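## Task

Place both blue square cups next to each other on a single top beside the arms, and both black-handled espresso tampers next to each other on a single top. All four must remain upright in their present orientation, with the entire base resting on the top. Nothing else may be knocked over.

## Robot and tools

ROBOTS. There are four identical i2rt Big YAM arms, arm1 to arm4. Each has six joints, a two-finger gripper and a wrist camera. The hand can reach roughly 1.0 m from the joint1 axis. Feet (base_link, scene frame, metres, quat wxyz), each facing along its own +x: arm1 (-1.515, +0.517, +0.823) q(+0.571,+0.002,+0.003,+0.821); arm2 (-0.235, +0.661, +0.762) q(+0.130,+0.001,-0.008,+0.992); arm3 (+0.200, -0.653, +0.762) q(+0.992,+0.003,+0.001,-0.125); arm4 (+1.538, -0.520, +0.788) q(+0.832,-0.002,-0.004,-0.554). Fixed cameras: room_a and room_b. Wrist cameras: arm1_cam_wrist to arm4_cam_wrist. A loose object may occasionally get a brief shove from outside.

FRAME. A single scene frame is used everywhere: origin on the floor, +z up. The "hand" point sits between the finger pads, about 1 cm behind the tips. The fingers point along the hand's +z, and they open and close along its y. hand_target is where the hand would be at the joint targets currently held.

move. The arguments are arm1, arm2, arm3, arm4 (each optional) and cameras. Any arm left out receives no new command. Each arm's object may contain:
- joints: absolute targets keyed by name. joint1_rad -2.879..2.879 (yaw about the foot, positive counter-clockwise from above, 0 means along the foot's +x); joint2_rad 0..3.141 (shoulder, 0 means upper arm back and level, positive lifts it up and forward); joint3_rad 0..3.019 (elbow, 0 means folded, positive opens); joint4_rad -1.692..1.57 (hand pitch, positive tips the fingers up); joint5_rad -1.57..1.57 (sideways swing, positive toward the arm's right); joint6_rad -2.094..2.094 (roll, positive clockwise seen from behind); gripper_m 0..0.093, the gap between fingertips in metres. Done tolerances: ±0.045, ±0.14, ±0.09, ±0.055, ±0.03, ±0.035, ±0.003.
- target: one list of 7 numbers [x, y, z, qw, qx, qy, qz] per arm. It is an absolute hand pose in the scene frame (metres, unit quaternion), reached by a straight path that starts from the current hand_target. When target is given, joints may hold only gripper_m, otherwise the call is refused.
- speed: the top speed of that path in m/s, 0.002 to 0.5, default 0.25. Rotation is capped at twice that value in rad/s. It is refused if no target is given.
All motions start together. Every hand path in one call finishes together, timed by the slowest. A path runs 0.5 to 10 s, and a longer one stops short. At each step, the commanded pose is clipped to within 100 mm and 20 degrees of the measured hand, then followed by damped IK that favours position. Expect errors of a centimetre or more, lag, drift and overshoot, worst when the arm is nearly straight. Paths do not avoid objects or other arms. Joints can also swing wide, since each joint moves at its own rate. cameras: a list drawn from the camera names or "all". Leaving it out, null or ["all"] gives every camera, and [] gives none. Unknown keys make a call invalid. Out-of-range values make it refused, and after a refusal the rest of that reply's move, wait and finished_scene calls are skipped.

RESULTS. "move: arm1 done; arm2 time_out" gives the outcome per arm. joint_status and hand_status describe how each motion ended. off_target: the joint stopped away from its target and may still be pushing. time_out: the joint keeps pushing toward a point near where it stalled (within 0.375, 0.375, 0.113, 0.225, 0.075, 0.3 rad for joints 1-6). Send its reported position to relieve it. "joint command not followed" or "pose unreachable": the self/arm-clearance check blocked the targets. The arm may keep trying them until it gets new ones. on_its_own lists uncommanded behaviour, and "held at" there is a target, not a reading. Arms listed as "as last shown" were not commanded this call, so their lines are repeated. "pictures" gives the order of the images, and frames may lag the state slightly. "Joint velocities" are in rad/s (gripper in m/s), and "within noise" means the arm is still. Joint torques include gravity, carry per-arm offsets and noise, and entries 3 and 4 wrap at ±28 N m.

GRIPPER. While gripping a hard part at full force, the reading is up to 0.005 below the part's width (or up to 0.002 above). Closed on nothing, it reads 0.000-0.003. In free air it reads up to 0.003 wider than the true gap. For a firm grip, command about 0.005 below the width at first contact, deeper for small, round or soft items. Force is around 50-64 N per pad. To release, command well above the reading.

wait: seconds from 0 to 10, plus optional cameras. It commands nothing and returns the full state.
zoom_image: camera (one name) and region [x0, y0, x1, y1] in image pixels, origin top-left, at most 504 by 504. It returns a closer view of that camera's most recent image.
finished_scene: scene (1 or 2). It closes the scene for good, and any later calls go to the next scene. The goal has to hold without the robots. Scene 1 counts as practice and can be skipped.

CAMERAS. Calibration uses the OpenCV pinhole+radial model with images 896x504, and T_world_to_cam maps scene to camera. Fixed cameras may have drifted up to 2.3 degrees and 9 mm, and they are most accurate near the picture centre. Wrist camera poses are derived from joint readings, so they carry more error.

AVOID. Do not knock anything out of the work area or onto the floor. Do not let grippers close on another arm's fingers, and do not squeeze arms together. A hard press between robots ends the scene, and hard hits are risky; no state line reports contact. Arms keep pushing after contact, which heats motors. Holding loads or staying stretched out does too. MOTOR HOT appears at 85 °C. At 100 °C the arm goes limp and drops for 30-60 s (OVER-TEMPERATURE FAULT, with keys showing limit_stop_at_motor_heat), after which targets must be sent again. Avoid drops, releasing objects while they move, slams and hard pushes. Move smoothly. The simulation keeps running while you think.

Each tool is called as name(argument=value, ...) on one line, values as JSON.

## Session

move()

Scene clock: 0.00 s.
Joint torques (N m): no reading
Heat: arm1: hottest joint2_rad 32 °C; arm2: hottest joint4_rad 33 °C; arm3: hottest joint2_rad 35 °C; arm4: hottest gripper 33 °C.
Joint velocities: within noise
arm1.joint_positions: joint1_rad=-0.667 joint2_rad=+0.422 joint3_rad=+1.544 joint4_rad=-1.158 joint5_rad=-0.216 joint6_rad=-0.188 gripper_m=+0.09396
arm1.joint_status: not commanded
arm1.hand: x=-1.5110 y=+0.6357 z=+1.5055 quat_wxyz=(-0.552, +0.529, -0.489, -0.420) (m; scene frame)
arm1.hand_target: x=-1.5130 y=+0.6293 z=+1.5111 quat_wxyz=(-0.558, +0.525, -0.484, -0.423) (m; scene frame)
arm1.hand_status: not commanded
arm2.joint_positions: joint1_rad=-0.818 joint2_rad=+0.454 joint3_rad=+1.450 joint4_rad=-1.311 joint5_rad=+0.007 joint6_rad=-0.736 gripper_m=+0.09396
arm2.joint_status: not commanded
arm2.hand: x=-0.3064 y=+0.7866 z=+1.3656 quat_wxyz=(-0.470, +0.794, -0.136, -0.360) (m; scene frame)
arm2.hand_target: x=-0.3044 y=+0.7828 z=+1.3745 quat_wxyz=(-0.478, +0.787, -0.135, -0.366) (m; scene frame)
arm2.hand_status: not commanded
arm3.joint_positions: joint1_rad=+0.839 joint2_rad=+0.486 joint3_rad=+1.436 joint4_rad=-1.182 joint5_rad=+0.295 joint6_rad=+0.024 gripper_m=+0.09396
arm3.joint_status: not commanded
arm3.hand: x=+0.3719 y=-0.6029 z=+1.3854 quat_wxyz=(-0.620, +0.126, -0.770, -0.078) (m; scene frame)
arm3.hand_target: x=+0.3687 y=-0.6051 z=+1.3953 quat_wxyz=(-0.629, +0.123, -0.764, -0.081) (m; scene frame)
arm3.hand_status: not commanded
arm4.joint_positions: joint1_rad=-0.034 joint2_rad=+0.545 joint3_rad=+1.672 joint4_rad=-1.610 joint5_rad=+0.003 joint6_rad=+0.018 gripper_m=+0.09396
arm4.joint_status: not commanded
arm4.hand: x=+1.5744 y=-0.6235 z=+1.4048 quat_wxyz=(-0.431, -0.493, -0.697, +0.292) (m; scene frame)
arm4.hand_target: x=+1.5732 y=-0.6204 z=+1.4120 quat_wxyz=(-0.438, -0.489, -0.693, +0.298) (m; scene frame)
arm4.hand_status: not commanded
pictures: arm1_cam_wrist, arm2_cam_wrist, arm3_cam_wrist, arm4_cam_wrist, room_a, room_b
camera_calibration:
arm1_cam_wrist: T_world_to_cam=[[0.980082, -0.0896159, 0.177222, 1.2703], [0.0836985, -0.622864, -0.77784, 1.69879], [0.180092, 0.77718, -0.602958, 0.81008], [0, 0, 0, 1]] pos_world=[-1.53308, 0.54238, 1.58471]
arm2_cam_wrist: T_world_to_cam=[[0.557998, 0.522129, 0.644995, -1.11892], [0.828172, -0.399674, -0.392929, 1.10884], [0.0526282, 0.75342, -0.65543, 0.4425], [0, 0, 0, 1]] pos_world=[-0.317243, 0.694009, 1.44742]
arm3_cam_wrist: T_world_to_cam=[[0.270585, -0.962117, 0.0333939, -0.728307], [-0.706608, -0.222045, -0.671864, 1.06503], [0.653826, 0.1582, -0.739922, 0.996782], [0, 0, 0, 1]] pos_world=[0.297904, -0.621922, 1.47742]
arm4_cam_wrist: T_world_to_cam=[[-0.939269, -0.342171, -0.0263099, 1.30359], [-0.29071, 0.834058, -0.468866, 1.64474], [0.182376, -0.432743, -0.882877, 0.808484], [0, 0, 0, 1]] pos_world=[1.55511, -0.57589, 1.51925]

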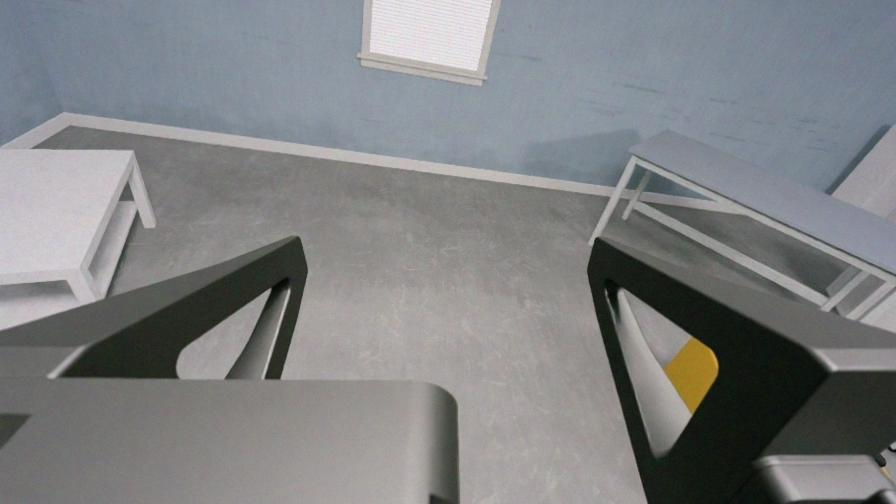

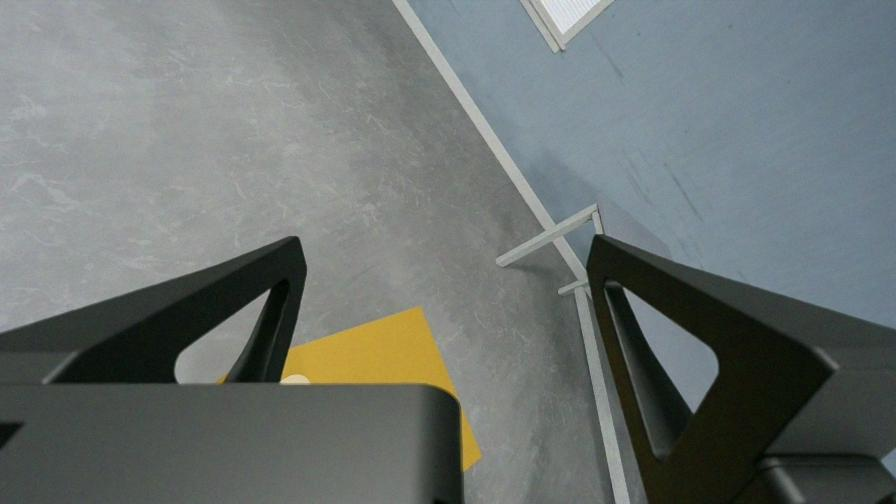

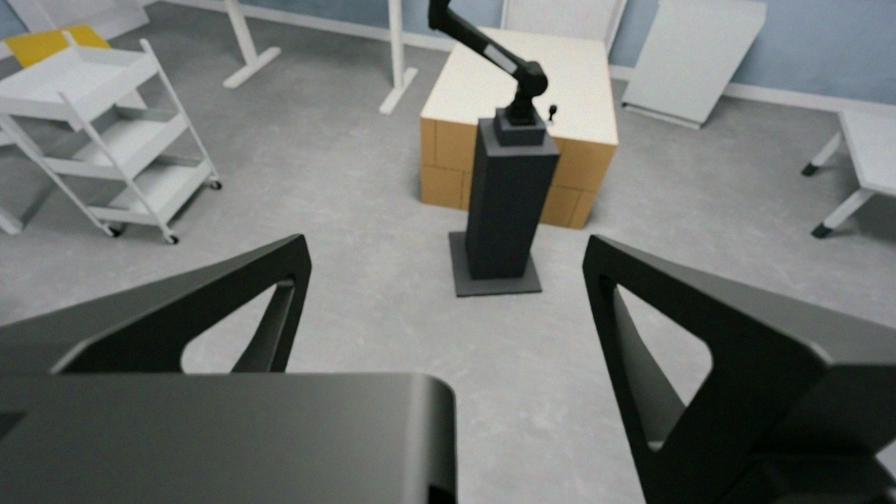

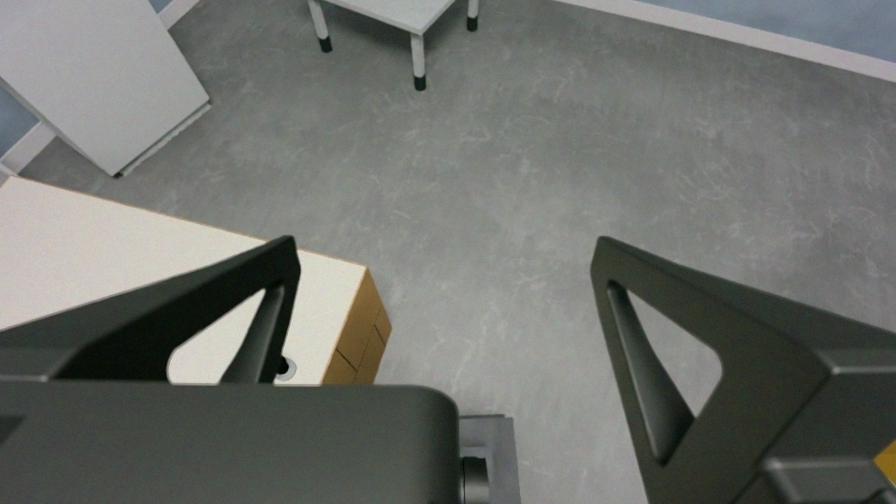

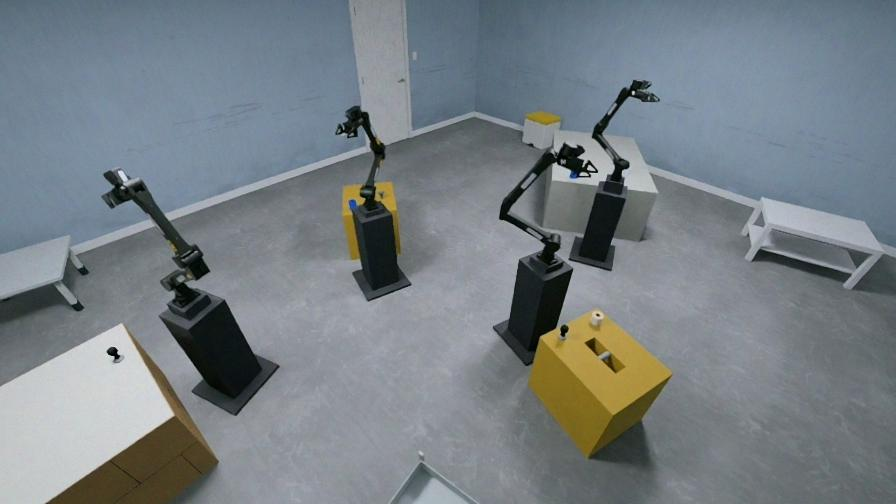

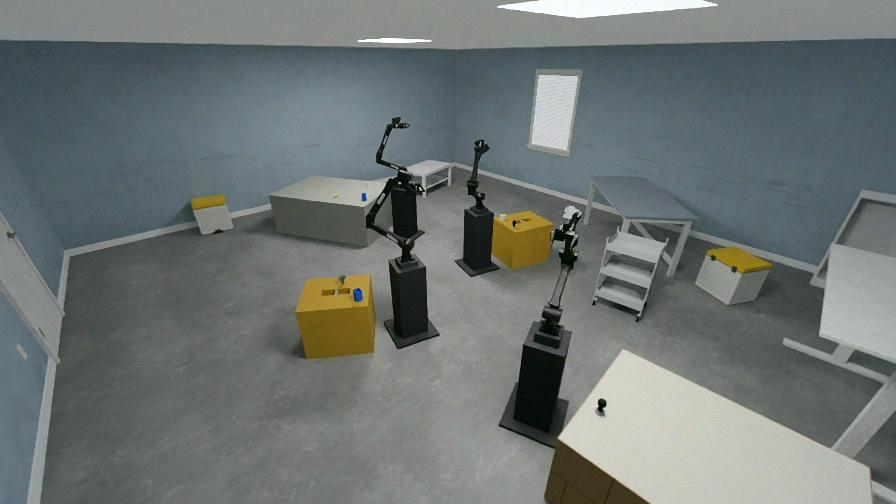

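zoom_image(camera="room_a", region=[490, 60, 690, 270])

zoom_image(camera="room_a", region=[310, 90, 450, 310])

zoom_image(camera="room_a", region=[490, 280, 690, 460])

zoom_image(camera="room_b", region=[260, 100, 560, 360])

zoom_image(camera="room_b", region=[490, 330, 896, 504])

zoom_image(camera="room_a", region=[0, 280, 250, 504])

Scaled by 2.400 from the camera's 896x504 image, which has a finer 1280x720 frame.

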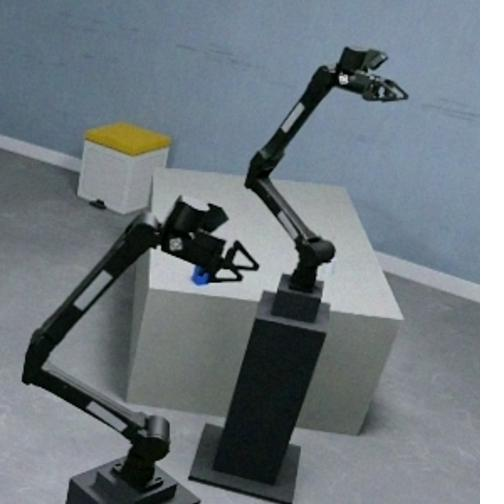

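Scaled by 2.291 from the camera's 896x504 image, which has a finer 1280x720 frame.

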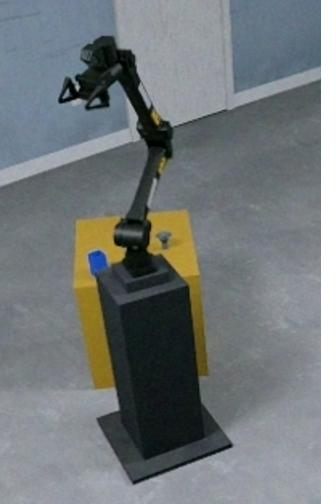

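Scaled by 2.520 from the camera's 896x504 image, which has a finer 1280x720 frame.

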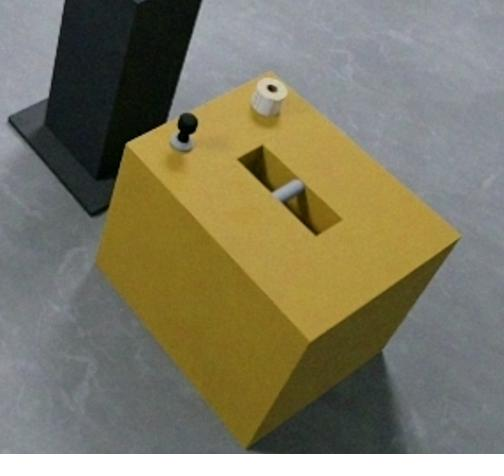

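Scaled by 1.680 from the camera's 896x504 image, which has a finer 1280x720 frame.

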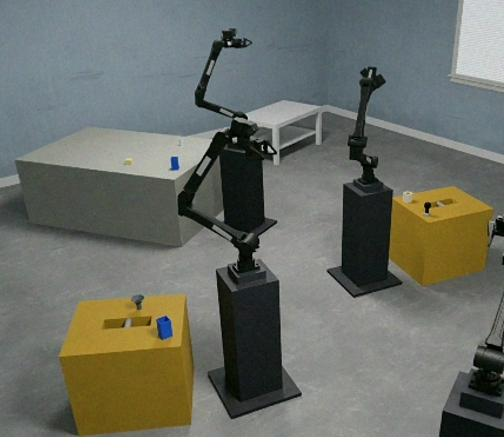

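Scaled by 1.241 from the camera's 896x504 image, which has a finer 1280x720 frame.

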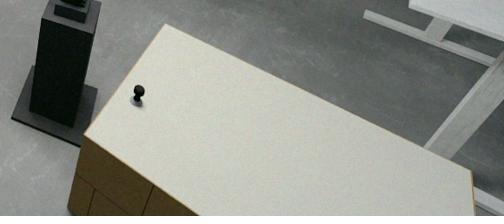

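Scaled by 2.016 from the camera's 896x504 image, which has a finer 1280x720 frame.

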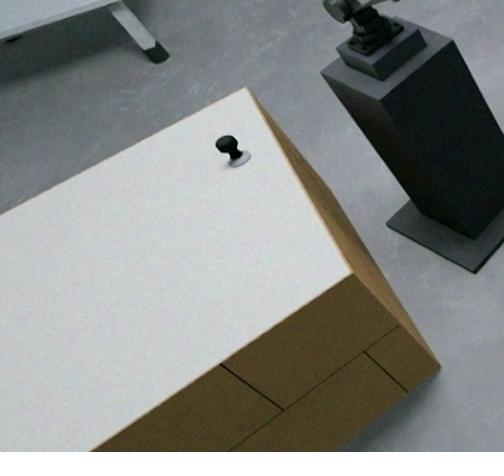

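move(arm1={"joints":{"joint1_rad":2.28,"joint4_rad":-1.3,"joint5_rad":0,"joint6_rad":0}}, arm2={"joints":{"joint1_rad":-2.0,"joint4_rad":-1.4,"joint5_rad":0,"joint6_rad":0}}, arm3={"joints":{"joint1_rad":-1.5,"joint4_rad":-1.4,"joint5_rad":0,"joint6_rad":0}}, arm4={"joints":{"joint1_rad":0.65,"joint4_rad":-1.4,"joint5_rad":0,"joint6_rad":0}}, cameras=["arm1_cam_wrist","arm2_cam_wrist","arm3_cam_wrist","arm4_cam_wrist"])

Scene clock: 8.27 s.
Joint torques (N m): arm1=[0.5 7.06 6.22 1.84 0.08 0.13] | arm2=[-1.14 4.48 7.17 1.44 -0.08 0.16] | arm3=[1.26 5.48 8.14 1.39 -0.08 -0.11] | arm4=[1.49 6.65 7.02 2.97 -0.08 -0.06]
Heat: arm1: hottest joint2_rad 32 °C; arm2: hottest joint4_rad 33 °C; arm3: hottest joint2_rad 35 °C; arm4: hottest gripper 33 °C.
move: arm1 done; arm2 done; arm3 done; arm4 done
Joint velocities: within noise
arm1.joint_positions: joint1_rad=+2.268 joint2_rad=+0.422 joint3_rad=+1.544 joint4_rad=-1.287 joint5_rad=-0.003 joint6_rad=-0.017 gripper_m=+0.09398
arm1.joint_status: all done
arm1.hand: x=-1.5668 y=+0.4199 z=+1.4745 quat_wxyz=(+0.320, +0.654, +0.390, -0.563) (m; scene frame)
arm1.hand_target: x=-1.5628 y=+0.4254 z=+1.4764 quat_wxyz=(+0.328, +0.655, +0.387, -0.561) (m; scene frame)
arm1.hand_status: not commanded
arm2.joint_positions: joint1_rad=-1.988 joint2_rad=+0.454 joint3_rad=+1.450 joint4_rad=-1.392 joint5_rad=+0.004 joint6_rad=-0.010 gripper_m=+0.09396
arm2.joint_status: all done
arm2.hand: x=-0.1432 y=+0.7647 z=+1.3468 quat_wxyz=(-0.505, +0.359, -0.747, -0.241) (m; scene frame)
arm2.hand_target: x=-0.1454 y=+0.7599 z=+1.3526 quat_wxyz=(-0.508, +0.350, -0.748, -0.244) (m; scene frame)
arm2.hand_status: not commanded
arm3.joint_positions: joint1_rad=-1.491 joint2_rad=+0.486 joint3_rad=+1.436 joint4_rad=-1.388 joint5_rad=+0.002 joint6_rad=+0.011 gripper_m=+0.09397
arm3.joint_status: all done
arm3.hand: x=+0.1711 y=-0.8178 z=+1.3345 quat_wxyz=(-0.345, -0.650, -0.541, +0.407) (m; scene frame)
arm3.hand_target: x=+0.1709 y=-0.8134 z=+1.3403 quat_wxyz=(-0.343, -0.648, -0.541, +0.412) (m; scene frame)
arm3.hand_status: not commanded
arm4.joint_positions: joint1_rad=+0.636 joint2_rad=+0.545 joint3_rad=+1.672 joint4_rad=-1.417 joint5_rad=+0.002 joint6_rad=+0.008 gripper_m=+0.09396
arm4.joint_status: all done
arm4.hand: x=+1.6482 y=-0.5842 z=+1.4488 quat_wxyz=(-0.579, -0.216, -0.770, +0.160) (m; scene frame)
arm4.hand_target: x=+1.6462 y=-0.5805 z=+1.4592 quat_wxyz=(-0.592, -0.204, -0.763, +0.161) (m; scene frame)
arm4.hand_status: not commanded
pictures: arm1_cam_wrist, arm2_cam_wrist, arm3_cam_wrist, arm4_cam_wrist
camera_calibration:
arm1_cam_wrist: T_world_to_cam=[[-0.870169, 0.492035, 0.0266019, -1.60993], [0.330485, 0.622807, -0.709148, 1.30726], [-0.365493, -0.608287, -0.704558, 0.845881], [0, 0, 0, 1]] pos_world=[-1.52377, 0.49251, 1.56584]
arm2_cam_wrist: T_world_to_cam=[[0.779686, -0.626164, -0.00282816, 0.595839], [-0.532369, -0.660504, -0.529451, 1.14609], [0.329655, 0.414311, -0.848336, 0.996915], [0, 0, 0, 1]] pos_world=[-0.18306, 0.71706, 1.4542]
arm3_cam_wrist: T_world_to_cam=[[-0.980164, 0.198087, -0.00627148, 0.33671], [0.175707, 0.853917, -0.489849, 1.32739], [-0.0916776, -0.481235, -0.871784, 0.904962], [0, 0, 0, 1]] pos_world=[0.179764, -0.76468, 1.44127]
arm4_cam_wrist: T_world_to_cam=[[-0.516945, -0.855913, -0.0134642, 0.372629], [-0.660734, 0.408965, -0.629427, 2.24812], [0.54424, -0.316483, -0.776943, 0.168926], [0, 0, 0, 1]] pos_world=[1.5861, -0.547004, 1.55129]

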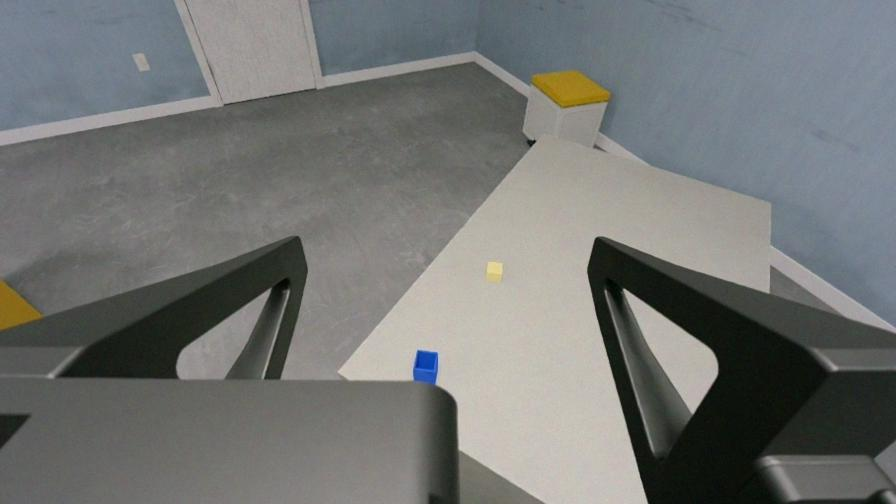

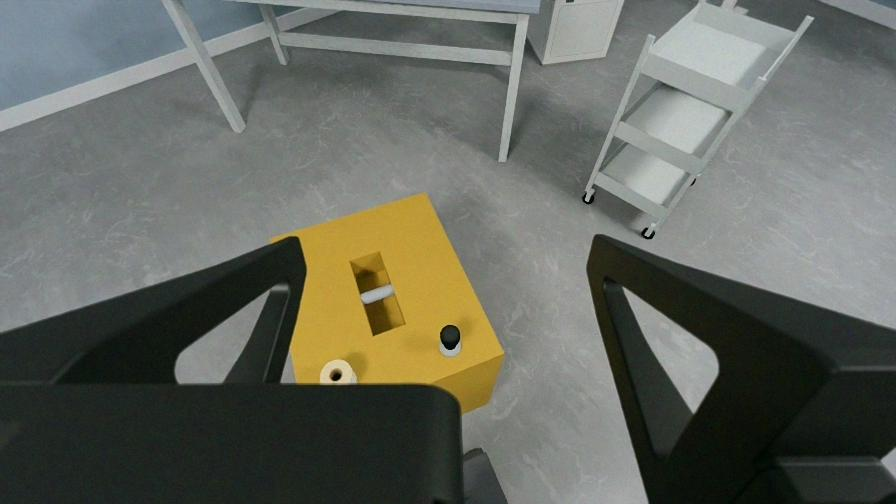

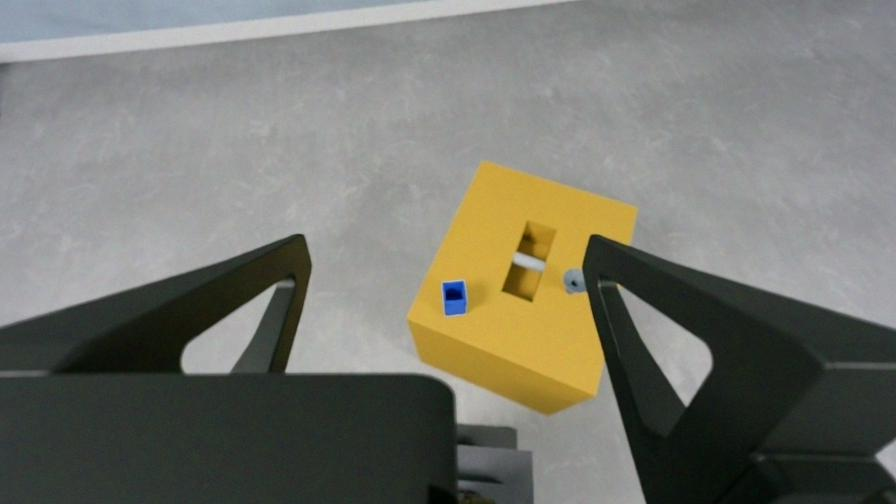

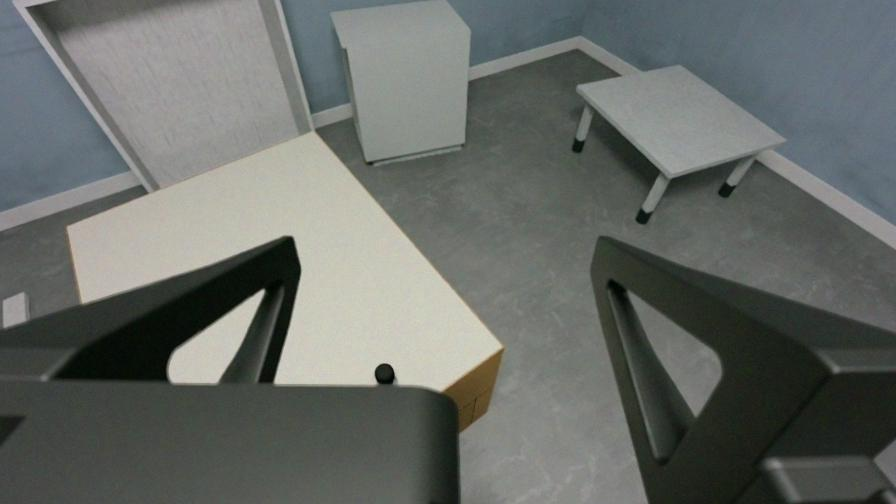

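zoom_image(camera="arm1_cam_wrist", region=[380, 320, 480, 390])

zoom_image(camera="arm2_cam_wrist", region=[400, 300, 500, 370])

zoom_image(camera="arm3_cam_wrist", region=[410, 260, 510, 330])

zoom_image(camera="arm4_cam_wrist", region=[340, 340, 440, 410])

Scaled by 5.040 from the camera's 896x504 image, which has a finer 1280x720 frame.

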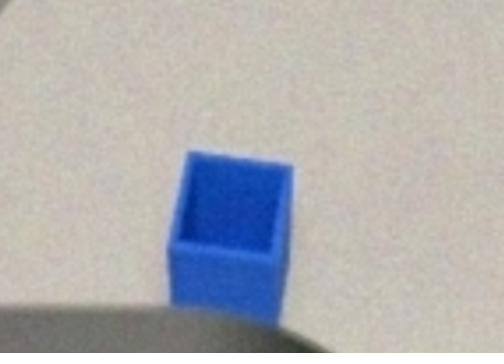

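Scaled by 5.040 from the camera's 896x504 image, which has a finer 1280x720 frame.

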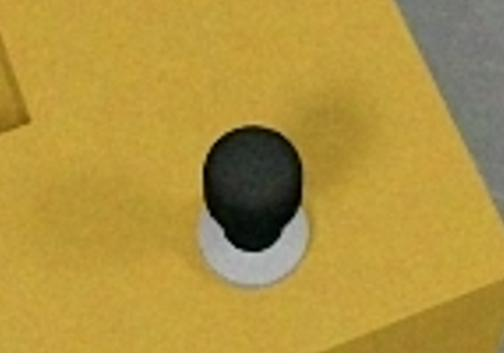

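Scaled by 5.040 from the camera's 896x504 image, which has a finer 1280x720 frame.

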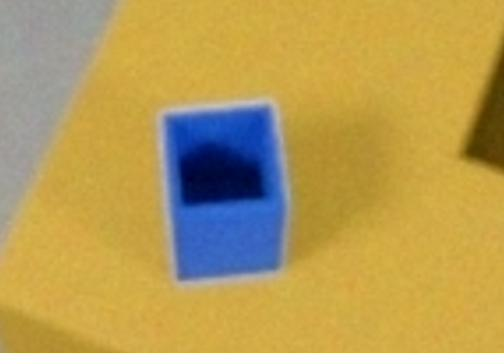

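Scaled by 5.040 from the camera's 896x504 image, which has a finer 1280x720 frame.

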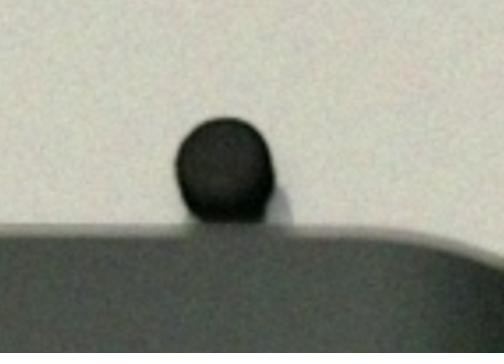

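move(arm1={"target":[-1.729,0.093,0.77,0.242,0.756,0.465,-0.393],"speed":0.3}, arm2={"target":[-0.027,0.911,0.66,0.418,-0.377,0.803,0.196],"speed":0.3}, arm3={"target":[0.117,-1.037,0.66,0.290,0.690,0.557,-0.359],"speed":0.3}, arm4={"target":[1.916,-0.59,0.77,0.46,0.0815,0.883,-0.0424],"speed":0.3})

Scene clock: 19.53 s.
Joint torques (N m): arm1=[-0.03 -9.11 3.85 3.08 -0.2 0.13] | arm2=[-0.09 0.73 12.4 1.42 0.1 0.08] | arm3=[1.14 -9.52 0.1 2.93 -0.01 -0.06] | arm4=[-0.91 -3.43 4.98 2.66 -0.1 -0.07]
Heat: arm1: hottest joint2_rad 32 °C; arm2: hottest joint4_rad 33 °C; arm3: hottest joint2_rad 35 °C; arm4: hottest gripper 33 °C.
move: arm1 done; arm2 not_followed; arm3 done; arm4 off_target
Joint velocities: within noise
arm1.joint_positions: joint1_rad=+2.317 joint2_rad=+1.886 joint3_rad=+0.486 joint4_rad=+0.777 joint5_rad=+0.001 joint6_rad=-0.007 gripper_m=+0.09398
arm1.joint_status: not commanded
arm1.hand: x=-1.7285 y=+0.0993 z=+0.7748 quat_wxyz=(+0.236, +0.755, +0.468, -0.393) (m; scene frame)
arm1.hand_target: x=-1.7288 y=+0.0931 z=+0.7701 quat_wxyz=(+0.242, +0.756, +0.465, -0.393) (m; scene frame)
arm1.hand_status: done (0.008 m and 0.7 deg from the pose sent, 0.793 m and 26.0 deg at the start)
arm2.joint_positions: joint1_rad=-1.988 joint2_rad=+0.171 joint3_rad=+0.033 joint4_rad=-0.478 joint5_rad=+0.004 joint6_rad=-0.009 gripper_m=+0.09396
arm2.joint_status: not commanded
arm2.on_its_own: joint2_rad is held at +0.157, not at its first target +0.454; joint3_rad is held at +0.069, not at its first target +1.467; joint4_rad is held at -0.486, not at your -1.400
arm2.hand: x=-0.0842 y=+0.8454 z=+0.8324 quat_wxyz=(-0.420, +0.384, -0.798, -0.201) (m; scene frame)
arm2.hand_target: x=-0.0805 y=+0.8497 z=+0.8544 quat_wxyz=(-0.436, +0.379, -0.789, -0.209) (m; scene frame)
arm2.hand_status: not_followed (0.193 m and 1.2 deg from the pose sent, 0.712 m and 13.1 deg at the start; pose on its path clipped on 50 of 121 steps; a joint's target at an end of its range on 57 of 121 steps)
arm3.joint_positions: joint1_rad=-1.521 joint2_rad=+2.135 joint3_rad=+0.322 joint4_rad=+1.190 joint5_rad=+0.002 joint6_rad=+0.008 gripper_m=+0.09397
arm3.joint_status: not commanded
arm3.hand: x=+0.1210 y=-1.0340 z=+0.6591 quat_wxyz=(-0.287, -0.693, -0.561, +0.351) (m; scene frame)
arm3.hand_target: x=+0.1170 y=-1.0370 z=+0.6601 quat_wxyz=(-0.290, -0.690, -0.557, +0.359) (m; scene frame)
arm3.hand_status: done (0.005 m and 1.1 deg from the pose sent, 0.711 m and 9.7 deg at the start; pose on its path clipped on 9 of 121 steps)
arm4.joint_positions: joint1_rad=+1.007 joint2_rad=+1.659 joint3_rad=+0.224 joint4_rad=+0.794 joint5_rad=+0.000 joint6_rad=+0.014 gripper_m=+0.09396
arm4.joint_status: not commanded
arm4.hand: x=+1.9041 y=-0.5827 z=+0.7670 quat_wxyz=(-0.450, -0.080, -0.889, +0.037) (m; scene frame)
arm4.hand_target: x=+1.9156 y=-0.5899 z=+0.7703 quat_wxyz=(-0.460, -0.081, -0.883, +0.043) (m; scene frame)
arm4.hand_status: off_target (0.014 m and 1.5 deg from the pose sent, 0.730 m and 27.8 deg at the start)
pictures: arm1_cam_wrist, arm2_cam_wrist, arm3_cam_wrist, arm4_cam_wrist, room_a, room_b
pose unreachable (arm2 arm): on one or more control steps of this call this arm could not follow its commanded pose, so it was not sent that pose on those steps. On the call's last step it was still not sent that pose. It may still have moved: this result reports where it is.
cause: moving toward the commanded pose would bring two parts of the arm too close to each other (its shoulder (the part past joint 1) and its forearm (the part past joint 3)).
camera_calibration:
arm1_cam_wrist: T_world_to_cam=[[-0.893182, 0.449391, 0.016528, -1.60206], [0.420128, 0.846999, -0.325706, 0.899781], [-0.160369, -0.283971, -0.945327, 0.607673], [0, 0, 0, 1]] pos_world=[-1.7115, 0.1304, 0.893992]
arm2_cam_wrist: T_world_to_cam=[[0.77991, -0.625882, -0.0036127, 0.599343], [-0.59119, -0.734761, -0.332597, 0.852391], [0.205512, 0.261532, -0.943062, 0.705136], [0, 0, 0, 1]] pos_world=[-0.108422, 0.817006, 0.950655]
arm3_cam_wrist: T_world_to_cam=[[-0.974068, 0.226251, 0.00104372, 0.349773], [0.213873, 0.922263, -0.322008, 1.14534], [-0.0738173, -0.313435, -0.946736, 0.428291], [0, 0, 0, 1]] pos_world=[0.127361, -1.0012, 0.773922]
arm4_cam_wrist: T_world_to_cam=[[-0.178376, -0.983856, -0.0144601, -0.221461], [-0.930274, 0.173413, -0.323294, 2.12865], [0.320583, -0.044216, -0.946188, 0.214634], [0, 0, 0, 1]] pos_world=[1.87191, -0.577531, 0.888061]

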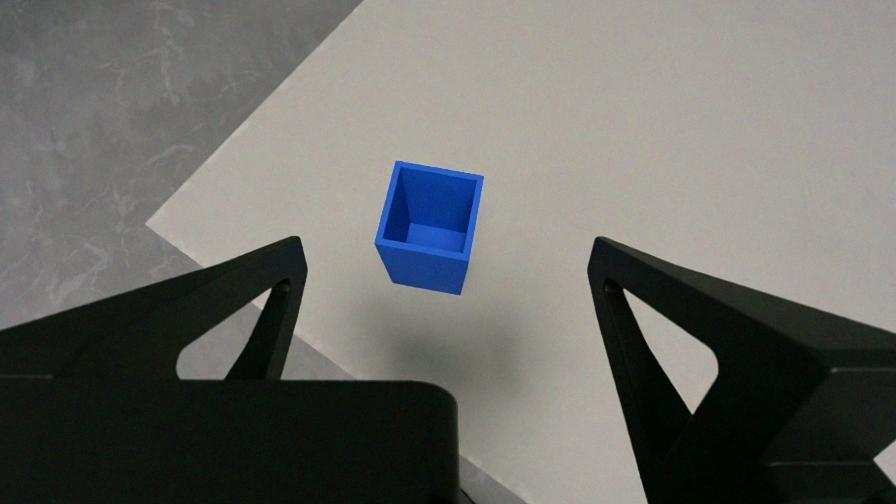

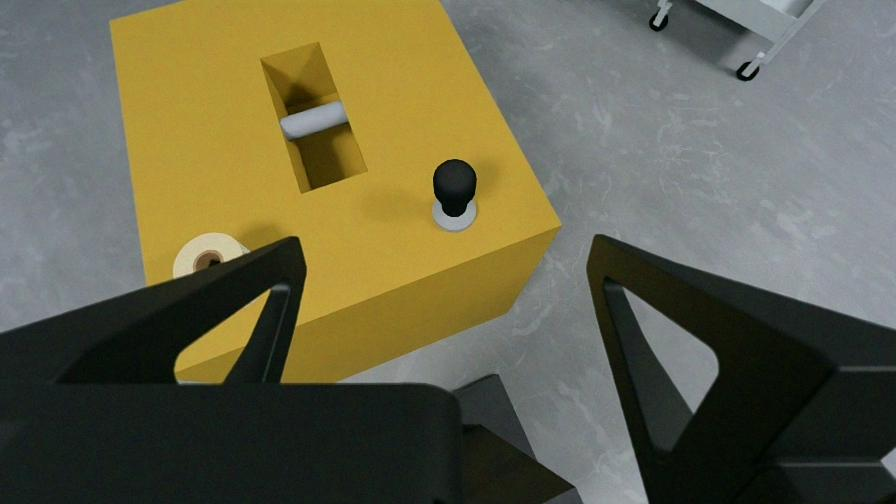

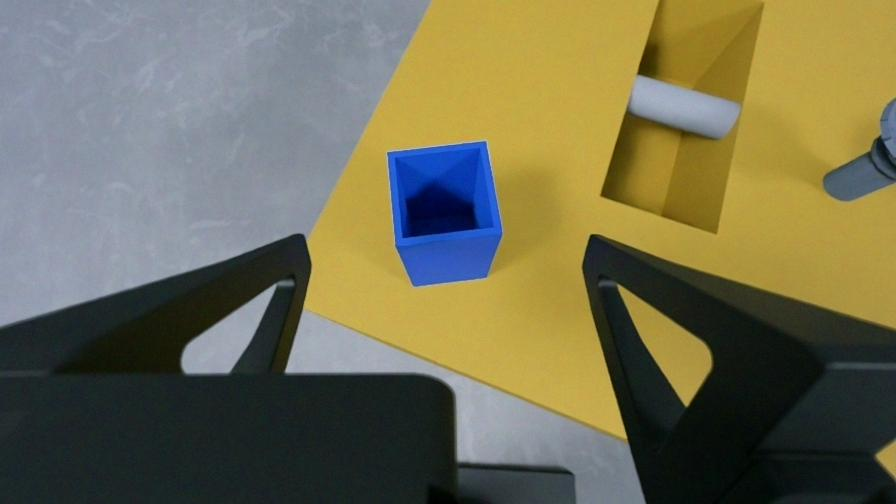

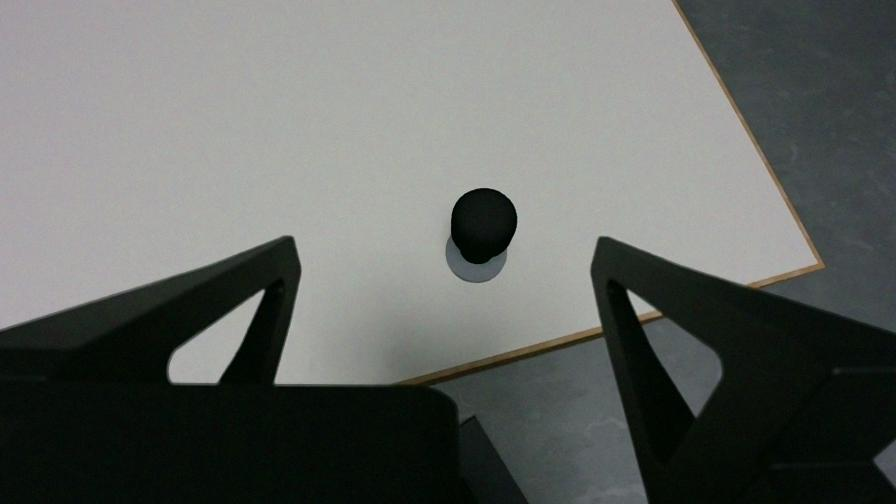

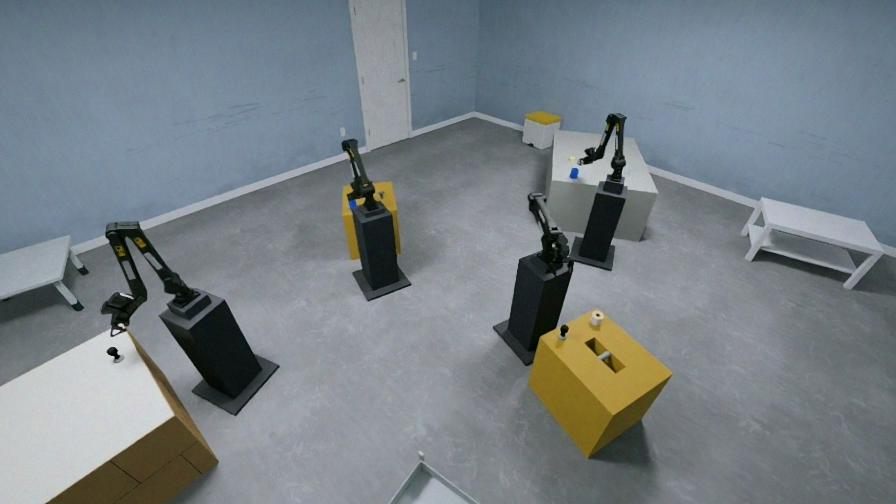

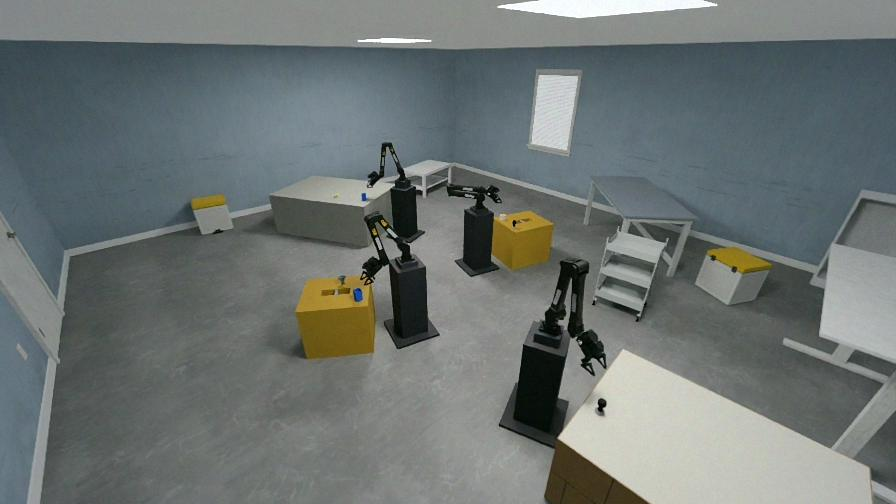

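zoom_image(camera="arm2_cam_wrist", region=[415, 140, 505, 240])

zoom_image(camera="room_a", region=[540, 300, 640, 380])

zoom_image(camera="room_a", region=[70, 200, 220, 370])

Scaled by 5.040 from the camera's 896x504 image, which has a finer 1280x720 frame.

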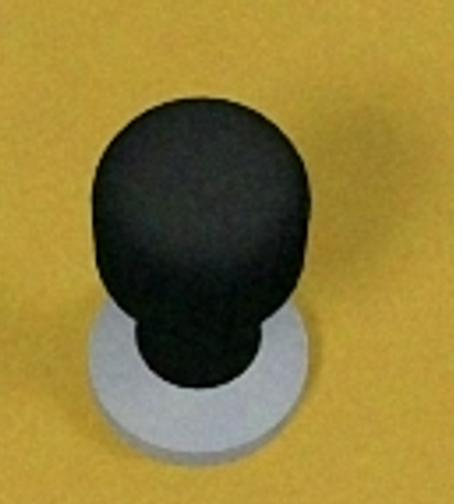

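Scaled by 5.040 from the camera's 896x504 image, which has a finer 1280x720 frame.

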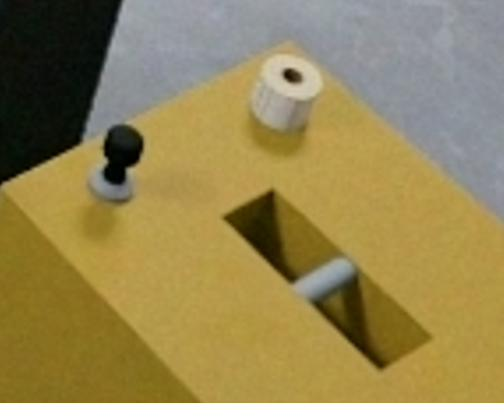

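Scaled by 2.965 from the camera's 896x504 image, which has a finer 1280x720 frame.

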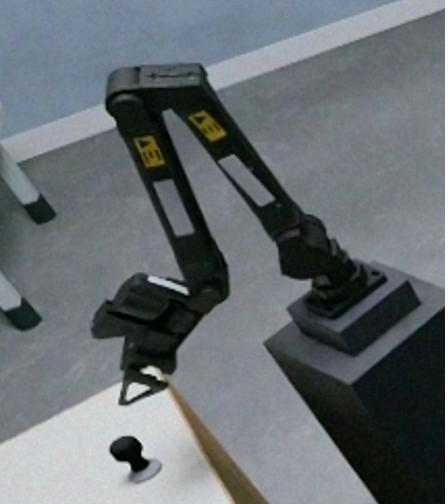

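move(arm1={"target":[-1.696,0.108,0.708,0.2223,0.7757,0.3850,-0.4479],"speed":0.15}, arm2={"joints":{"joint1_rad":0.37,"joint2_rad":1.3,"joint3_rad":0.9,"joint4_rad":-0.1}}, cameras=["arm1_cam_wrist","room_a"])

move(arm1={"target":[-1.748,0.041,0.655,0.2223,0.7757,0.3850,-0.4479],"speed":0.1}, cameras=["arm1_cam_wrist"])

Scene clock: 27.10 s.
Joint torques (N m): arm1=[0.91 -9.52 0.38 3.32 0.24 0.12] | arm2=[-0.03 -9.05 12.22 2.09 0.08 0.08] | arm3=[1.2 -9.52 0.09 2.84 -0.01 -0.06] | arm4=[-0.73 -3.43 5.01 2.73 -0.1 -0.06]
Heat: arm1: hottest joint2_rad 33 °C; arm2: hottest joint3_rad 33 °C; arm3: hottest joint2_rad 35 °C; arm4: hottest gripper 33 °C.
move: arm1 done; arm2 done
Joint velocities: within noise
arm1.joint_positions: joint1_rad=+2.475 joint2_rad=+2.215 joint3_rad=+0.484 joint4_rad=+1.179 joint5_rad=+0.294 joint6_rad=+0.168 gripper_m=+0.09398
arm1.joint_status: not commanded
arm1.hand: x=-1.7007 y=+0.1078 z=+0.7150 quat_wxyz=(+0.218, +0.774, +0.387, -0.451) (m; scene frame)
arm1.hand_target: x=-1.6959 y=+0.1081 z=+0.7081 quat_wxyz=(+0.222, +0.776, +0.385, -0.448) (m; scene frame)
arm1.hand_status: done (0.008 m and 0.7 deg from the pose sent, 0.075 m and 11.7 deg at the start)
arm2.joint_positions: joint1_rad=+0.362 joint2_rad=+1.300 joint3_rad=+0.854 joint4_rad=-0.106 joint5_rad=+0.005 joint6_rad=-0.009 gripper_m=+0.09398
arm2.joint_status: all done
arm2.hand: x=-0.7723 y=+0.6036 z=+0.9798 quat_wxyz=(+0.014, +0.872, +0.051, -0.486) (m; scene frame)
arm2.hand_target: x=-0.7854 y=+0.5971 z=+1.0072 quat_wxyz=(+0.017, +0.859, +0.054, -0.509) (m; scene frame)
arm2.hand_status: not commanded
arm3.joint_positions: joint1_rad=-1.522 joint2_rad=+2.135 joint3_rad=+0.322 joint4_rad=+1.191 joint5_rad=+0.002 joint6_rad=+0.008 gripper_m=+0.09397
arm3.joint_status: not commanded
arm3.hand: x=+0.1208 y=-1.0340 z=+0.6592 quat_wxyz=(-0.287, -0.693, -0.561, +0.351) (m; scene frame)
arm3.hand_target: x=+0.1169 y=-1.0370 z=+0.6601 quat_wxyz=(-0.290, -0.690, -0.557, +0.359) (m; scene frame)
arm3.hand_status: not commanded
arm4.joint_positions: joint1_rad=+1.006 joint2_rad=+1.659 joint3_rad=+0.224 joint4_rad=+0.795 joint5_rad=+0.000 joint6_rad=+0.014 gripper_m=+0.09396
arm4.joint_status: not commanded
arm4.hand: x=+1.9042 y=-0.5828 z=+0.7671 quat_wxyz=(-0.450, -0.080, -0.889, +0.038) (m; scene frame)
arm4.hand_target: x=+1.9156 y=-0.5900 z=+0.7703 quat_wxyz=(-0.460, -0.082, -0.883, +0.043) (m; scene frame)
arm4.hand_status: not commanded
pictures: arm1_cam_wrist, room_a
camera_calibration:
arm1_cam_wrist: T_world_to_cam=[[-0.796808, 0.603983, 0.0173475, -1.43339], [0.543501, 0.728971, -0.416182, 1.14873], [-0.264013, -0.322189, -0.909116, 0.360046], [0, 0, 0, 1]] pos_world=[-1.67141, 0.144359, 0.830268]

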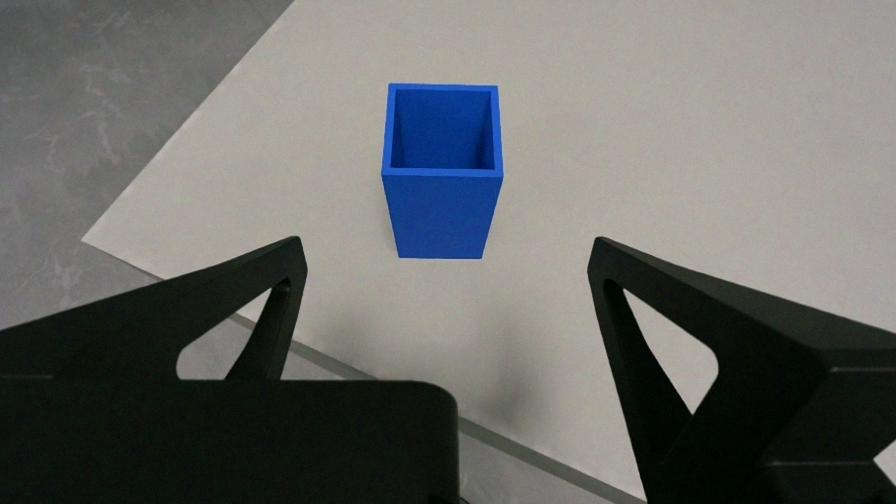

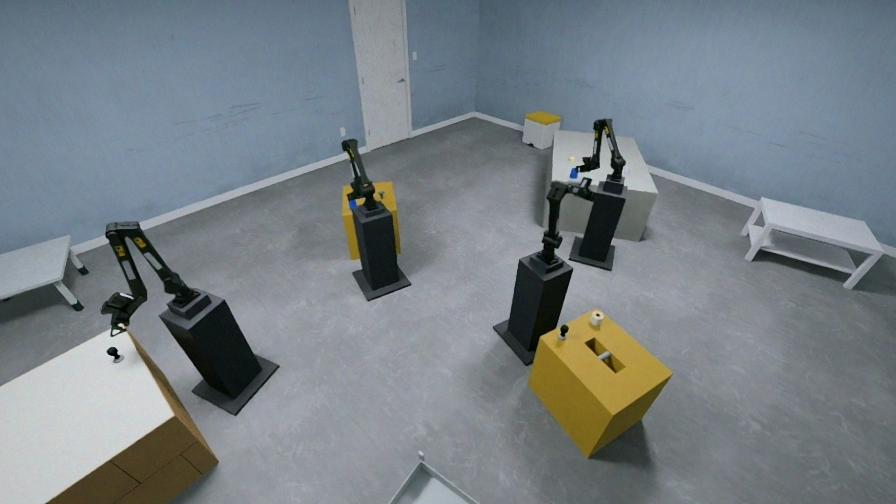

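Scene clock: 28.73 s.
Joint torques (N m): arm1=[-0.97 -11.87 1.66 1.81 -0.1 -0.22] | arm2=[0.09 -9.05 12.15 1.94 0.06 0.08] | arm3=[1.2 -9.52 0.1 2.82 -0.01 -0.06] | arm4=[-0.85 -3.19 5.03 2.7 -0.09 -0.07]
Heat: arm1: hottest joint2_rad 33 °C; arm2: hottest joint3_rad 33 °C; arm3: hottest joint2_rad 35 °C; arm4: hottest gripper 33 °C.
move: arm1 off_target
Joint velocities: within noise
arm1.joint_positions: joint1_rad=+2.420 joint2_rad=+2.366 joint3_rad=+0.750 joint4_rad=+1.108 joint5_rad=+0.235 joint6_rad=+0.161 gripper_m=+0.09398
arm1.joint_status: not commanded
arm1.hand: x=-1.7452 y=+0.0335 z=+0.6732 quat_wxyz=(+0.238, +0.770, +0.375, -0.457) (m; scene frame)
arm1.hand_target: x=-1.7476 y=+0.0415 z=+0.6556 quat_wxyz=(+0.222, +0.776, +0.385, -0.448) (m; scene frame)
arm1.hand_status: off_target (0.020 m and 2.4 deg from the pose sent, 0.101 m and 0.7 deg at the start)
arm2, arm3, arm4: as last shown
pictures: arm1_cam_wrist
camera_calibration:
arm1_cam_wrist: T_world_to_cam=[[-0.796272, 0.604654, -0.0185836, -1.39816], [0.548098, 0.708112, -0.445158, 1.23782], [-0.256007, -0.364652, -0.895259, 0.292329], [0, 0, 0, 1]] pos_world=[-1.71692, 0.0754853, 0.786751]

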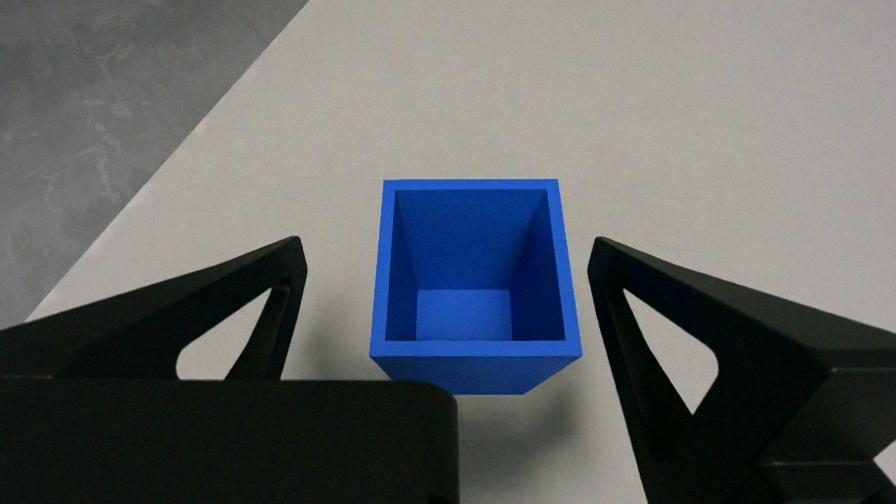

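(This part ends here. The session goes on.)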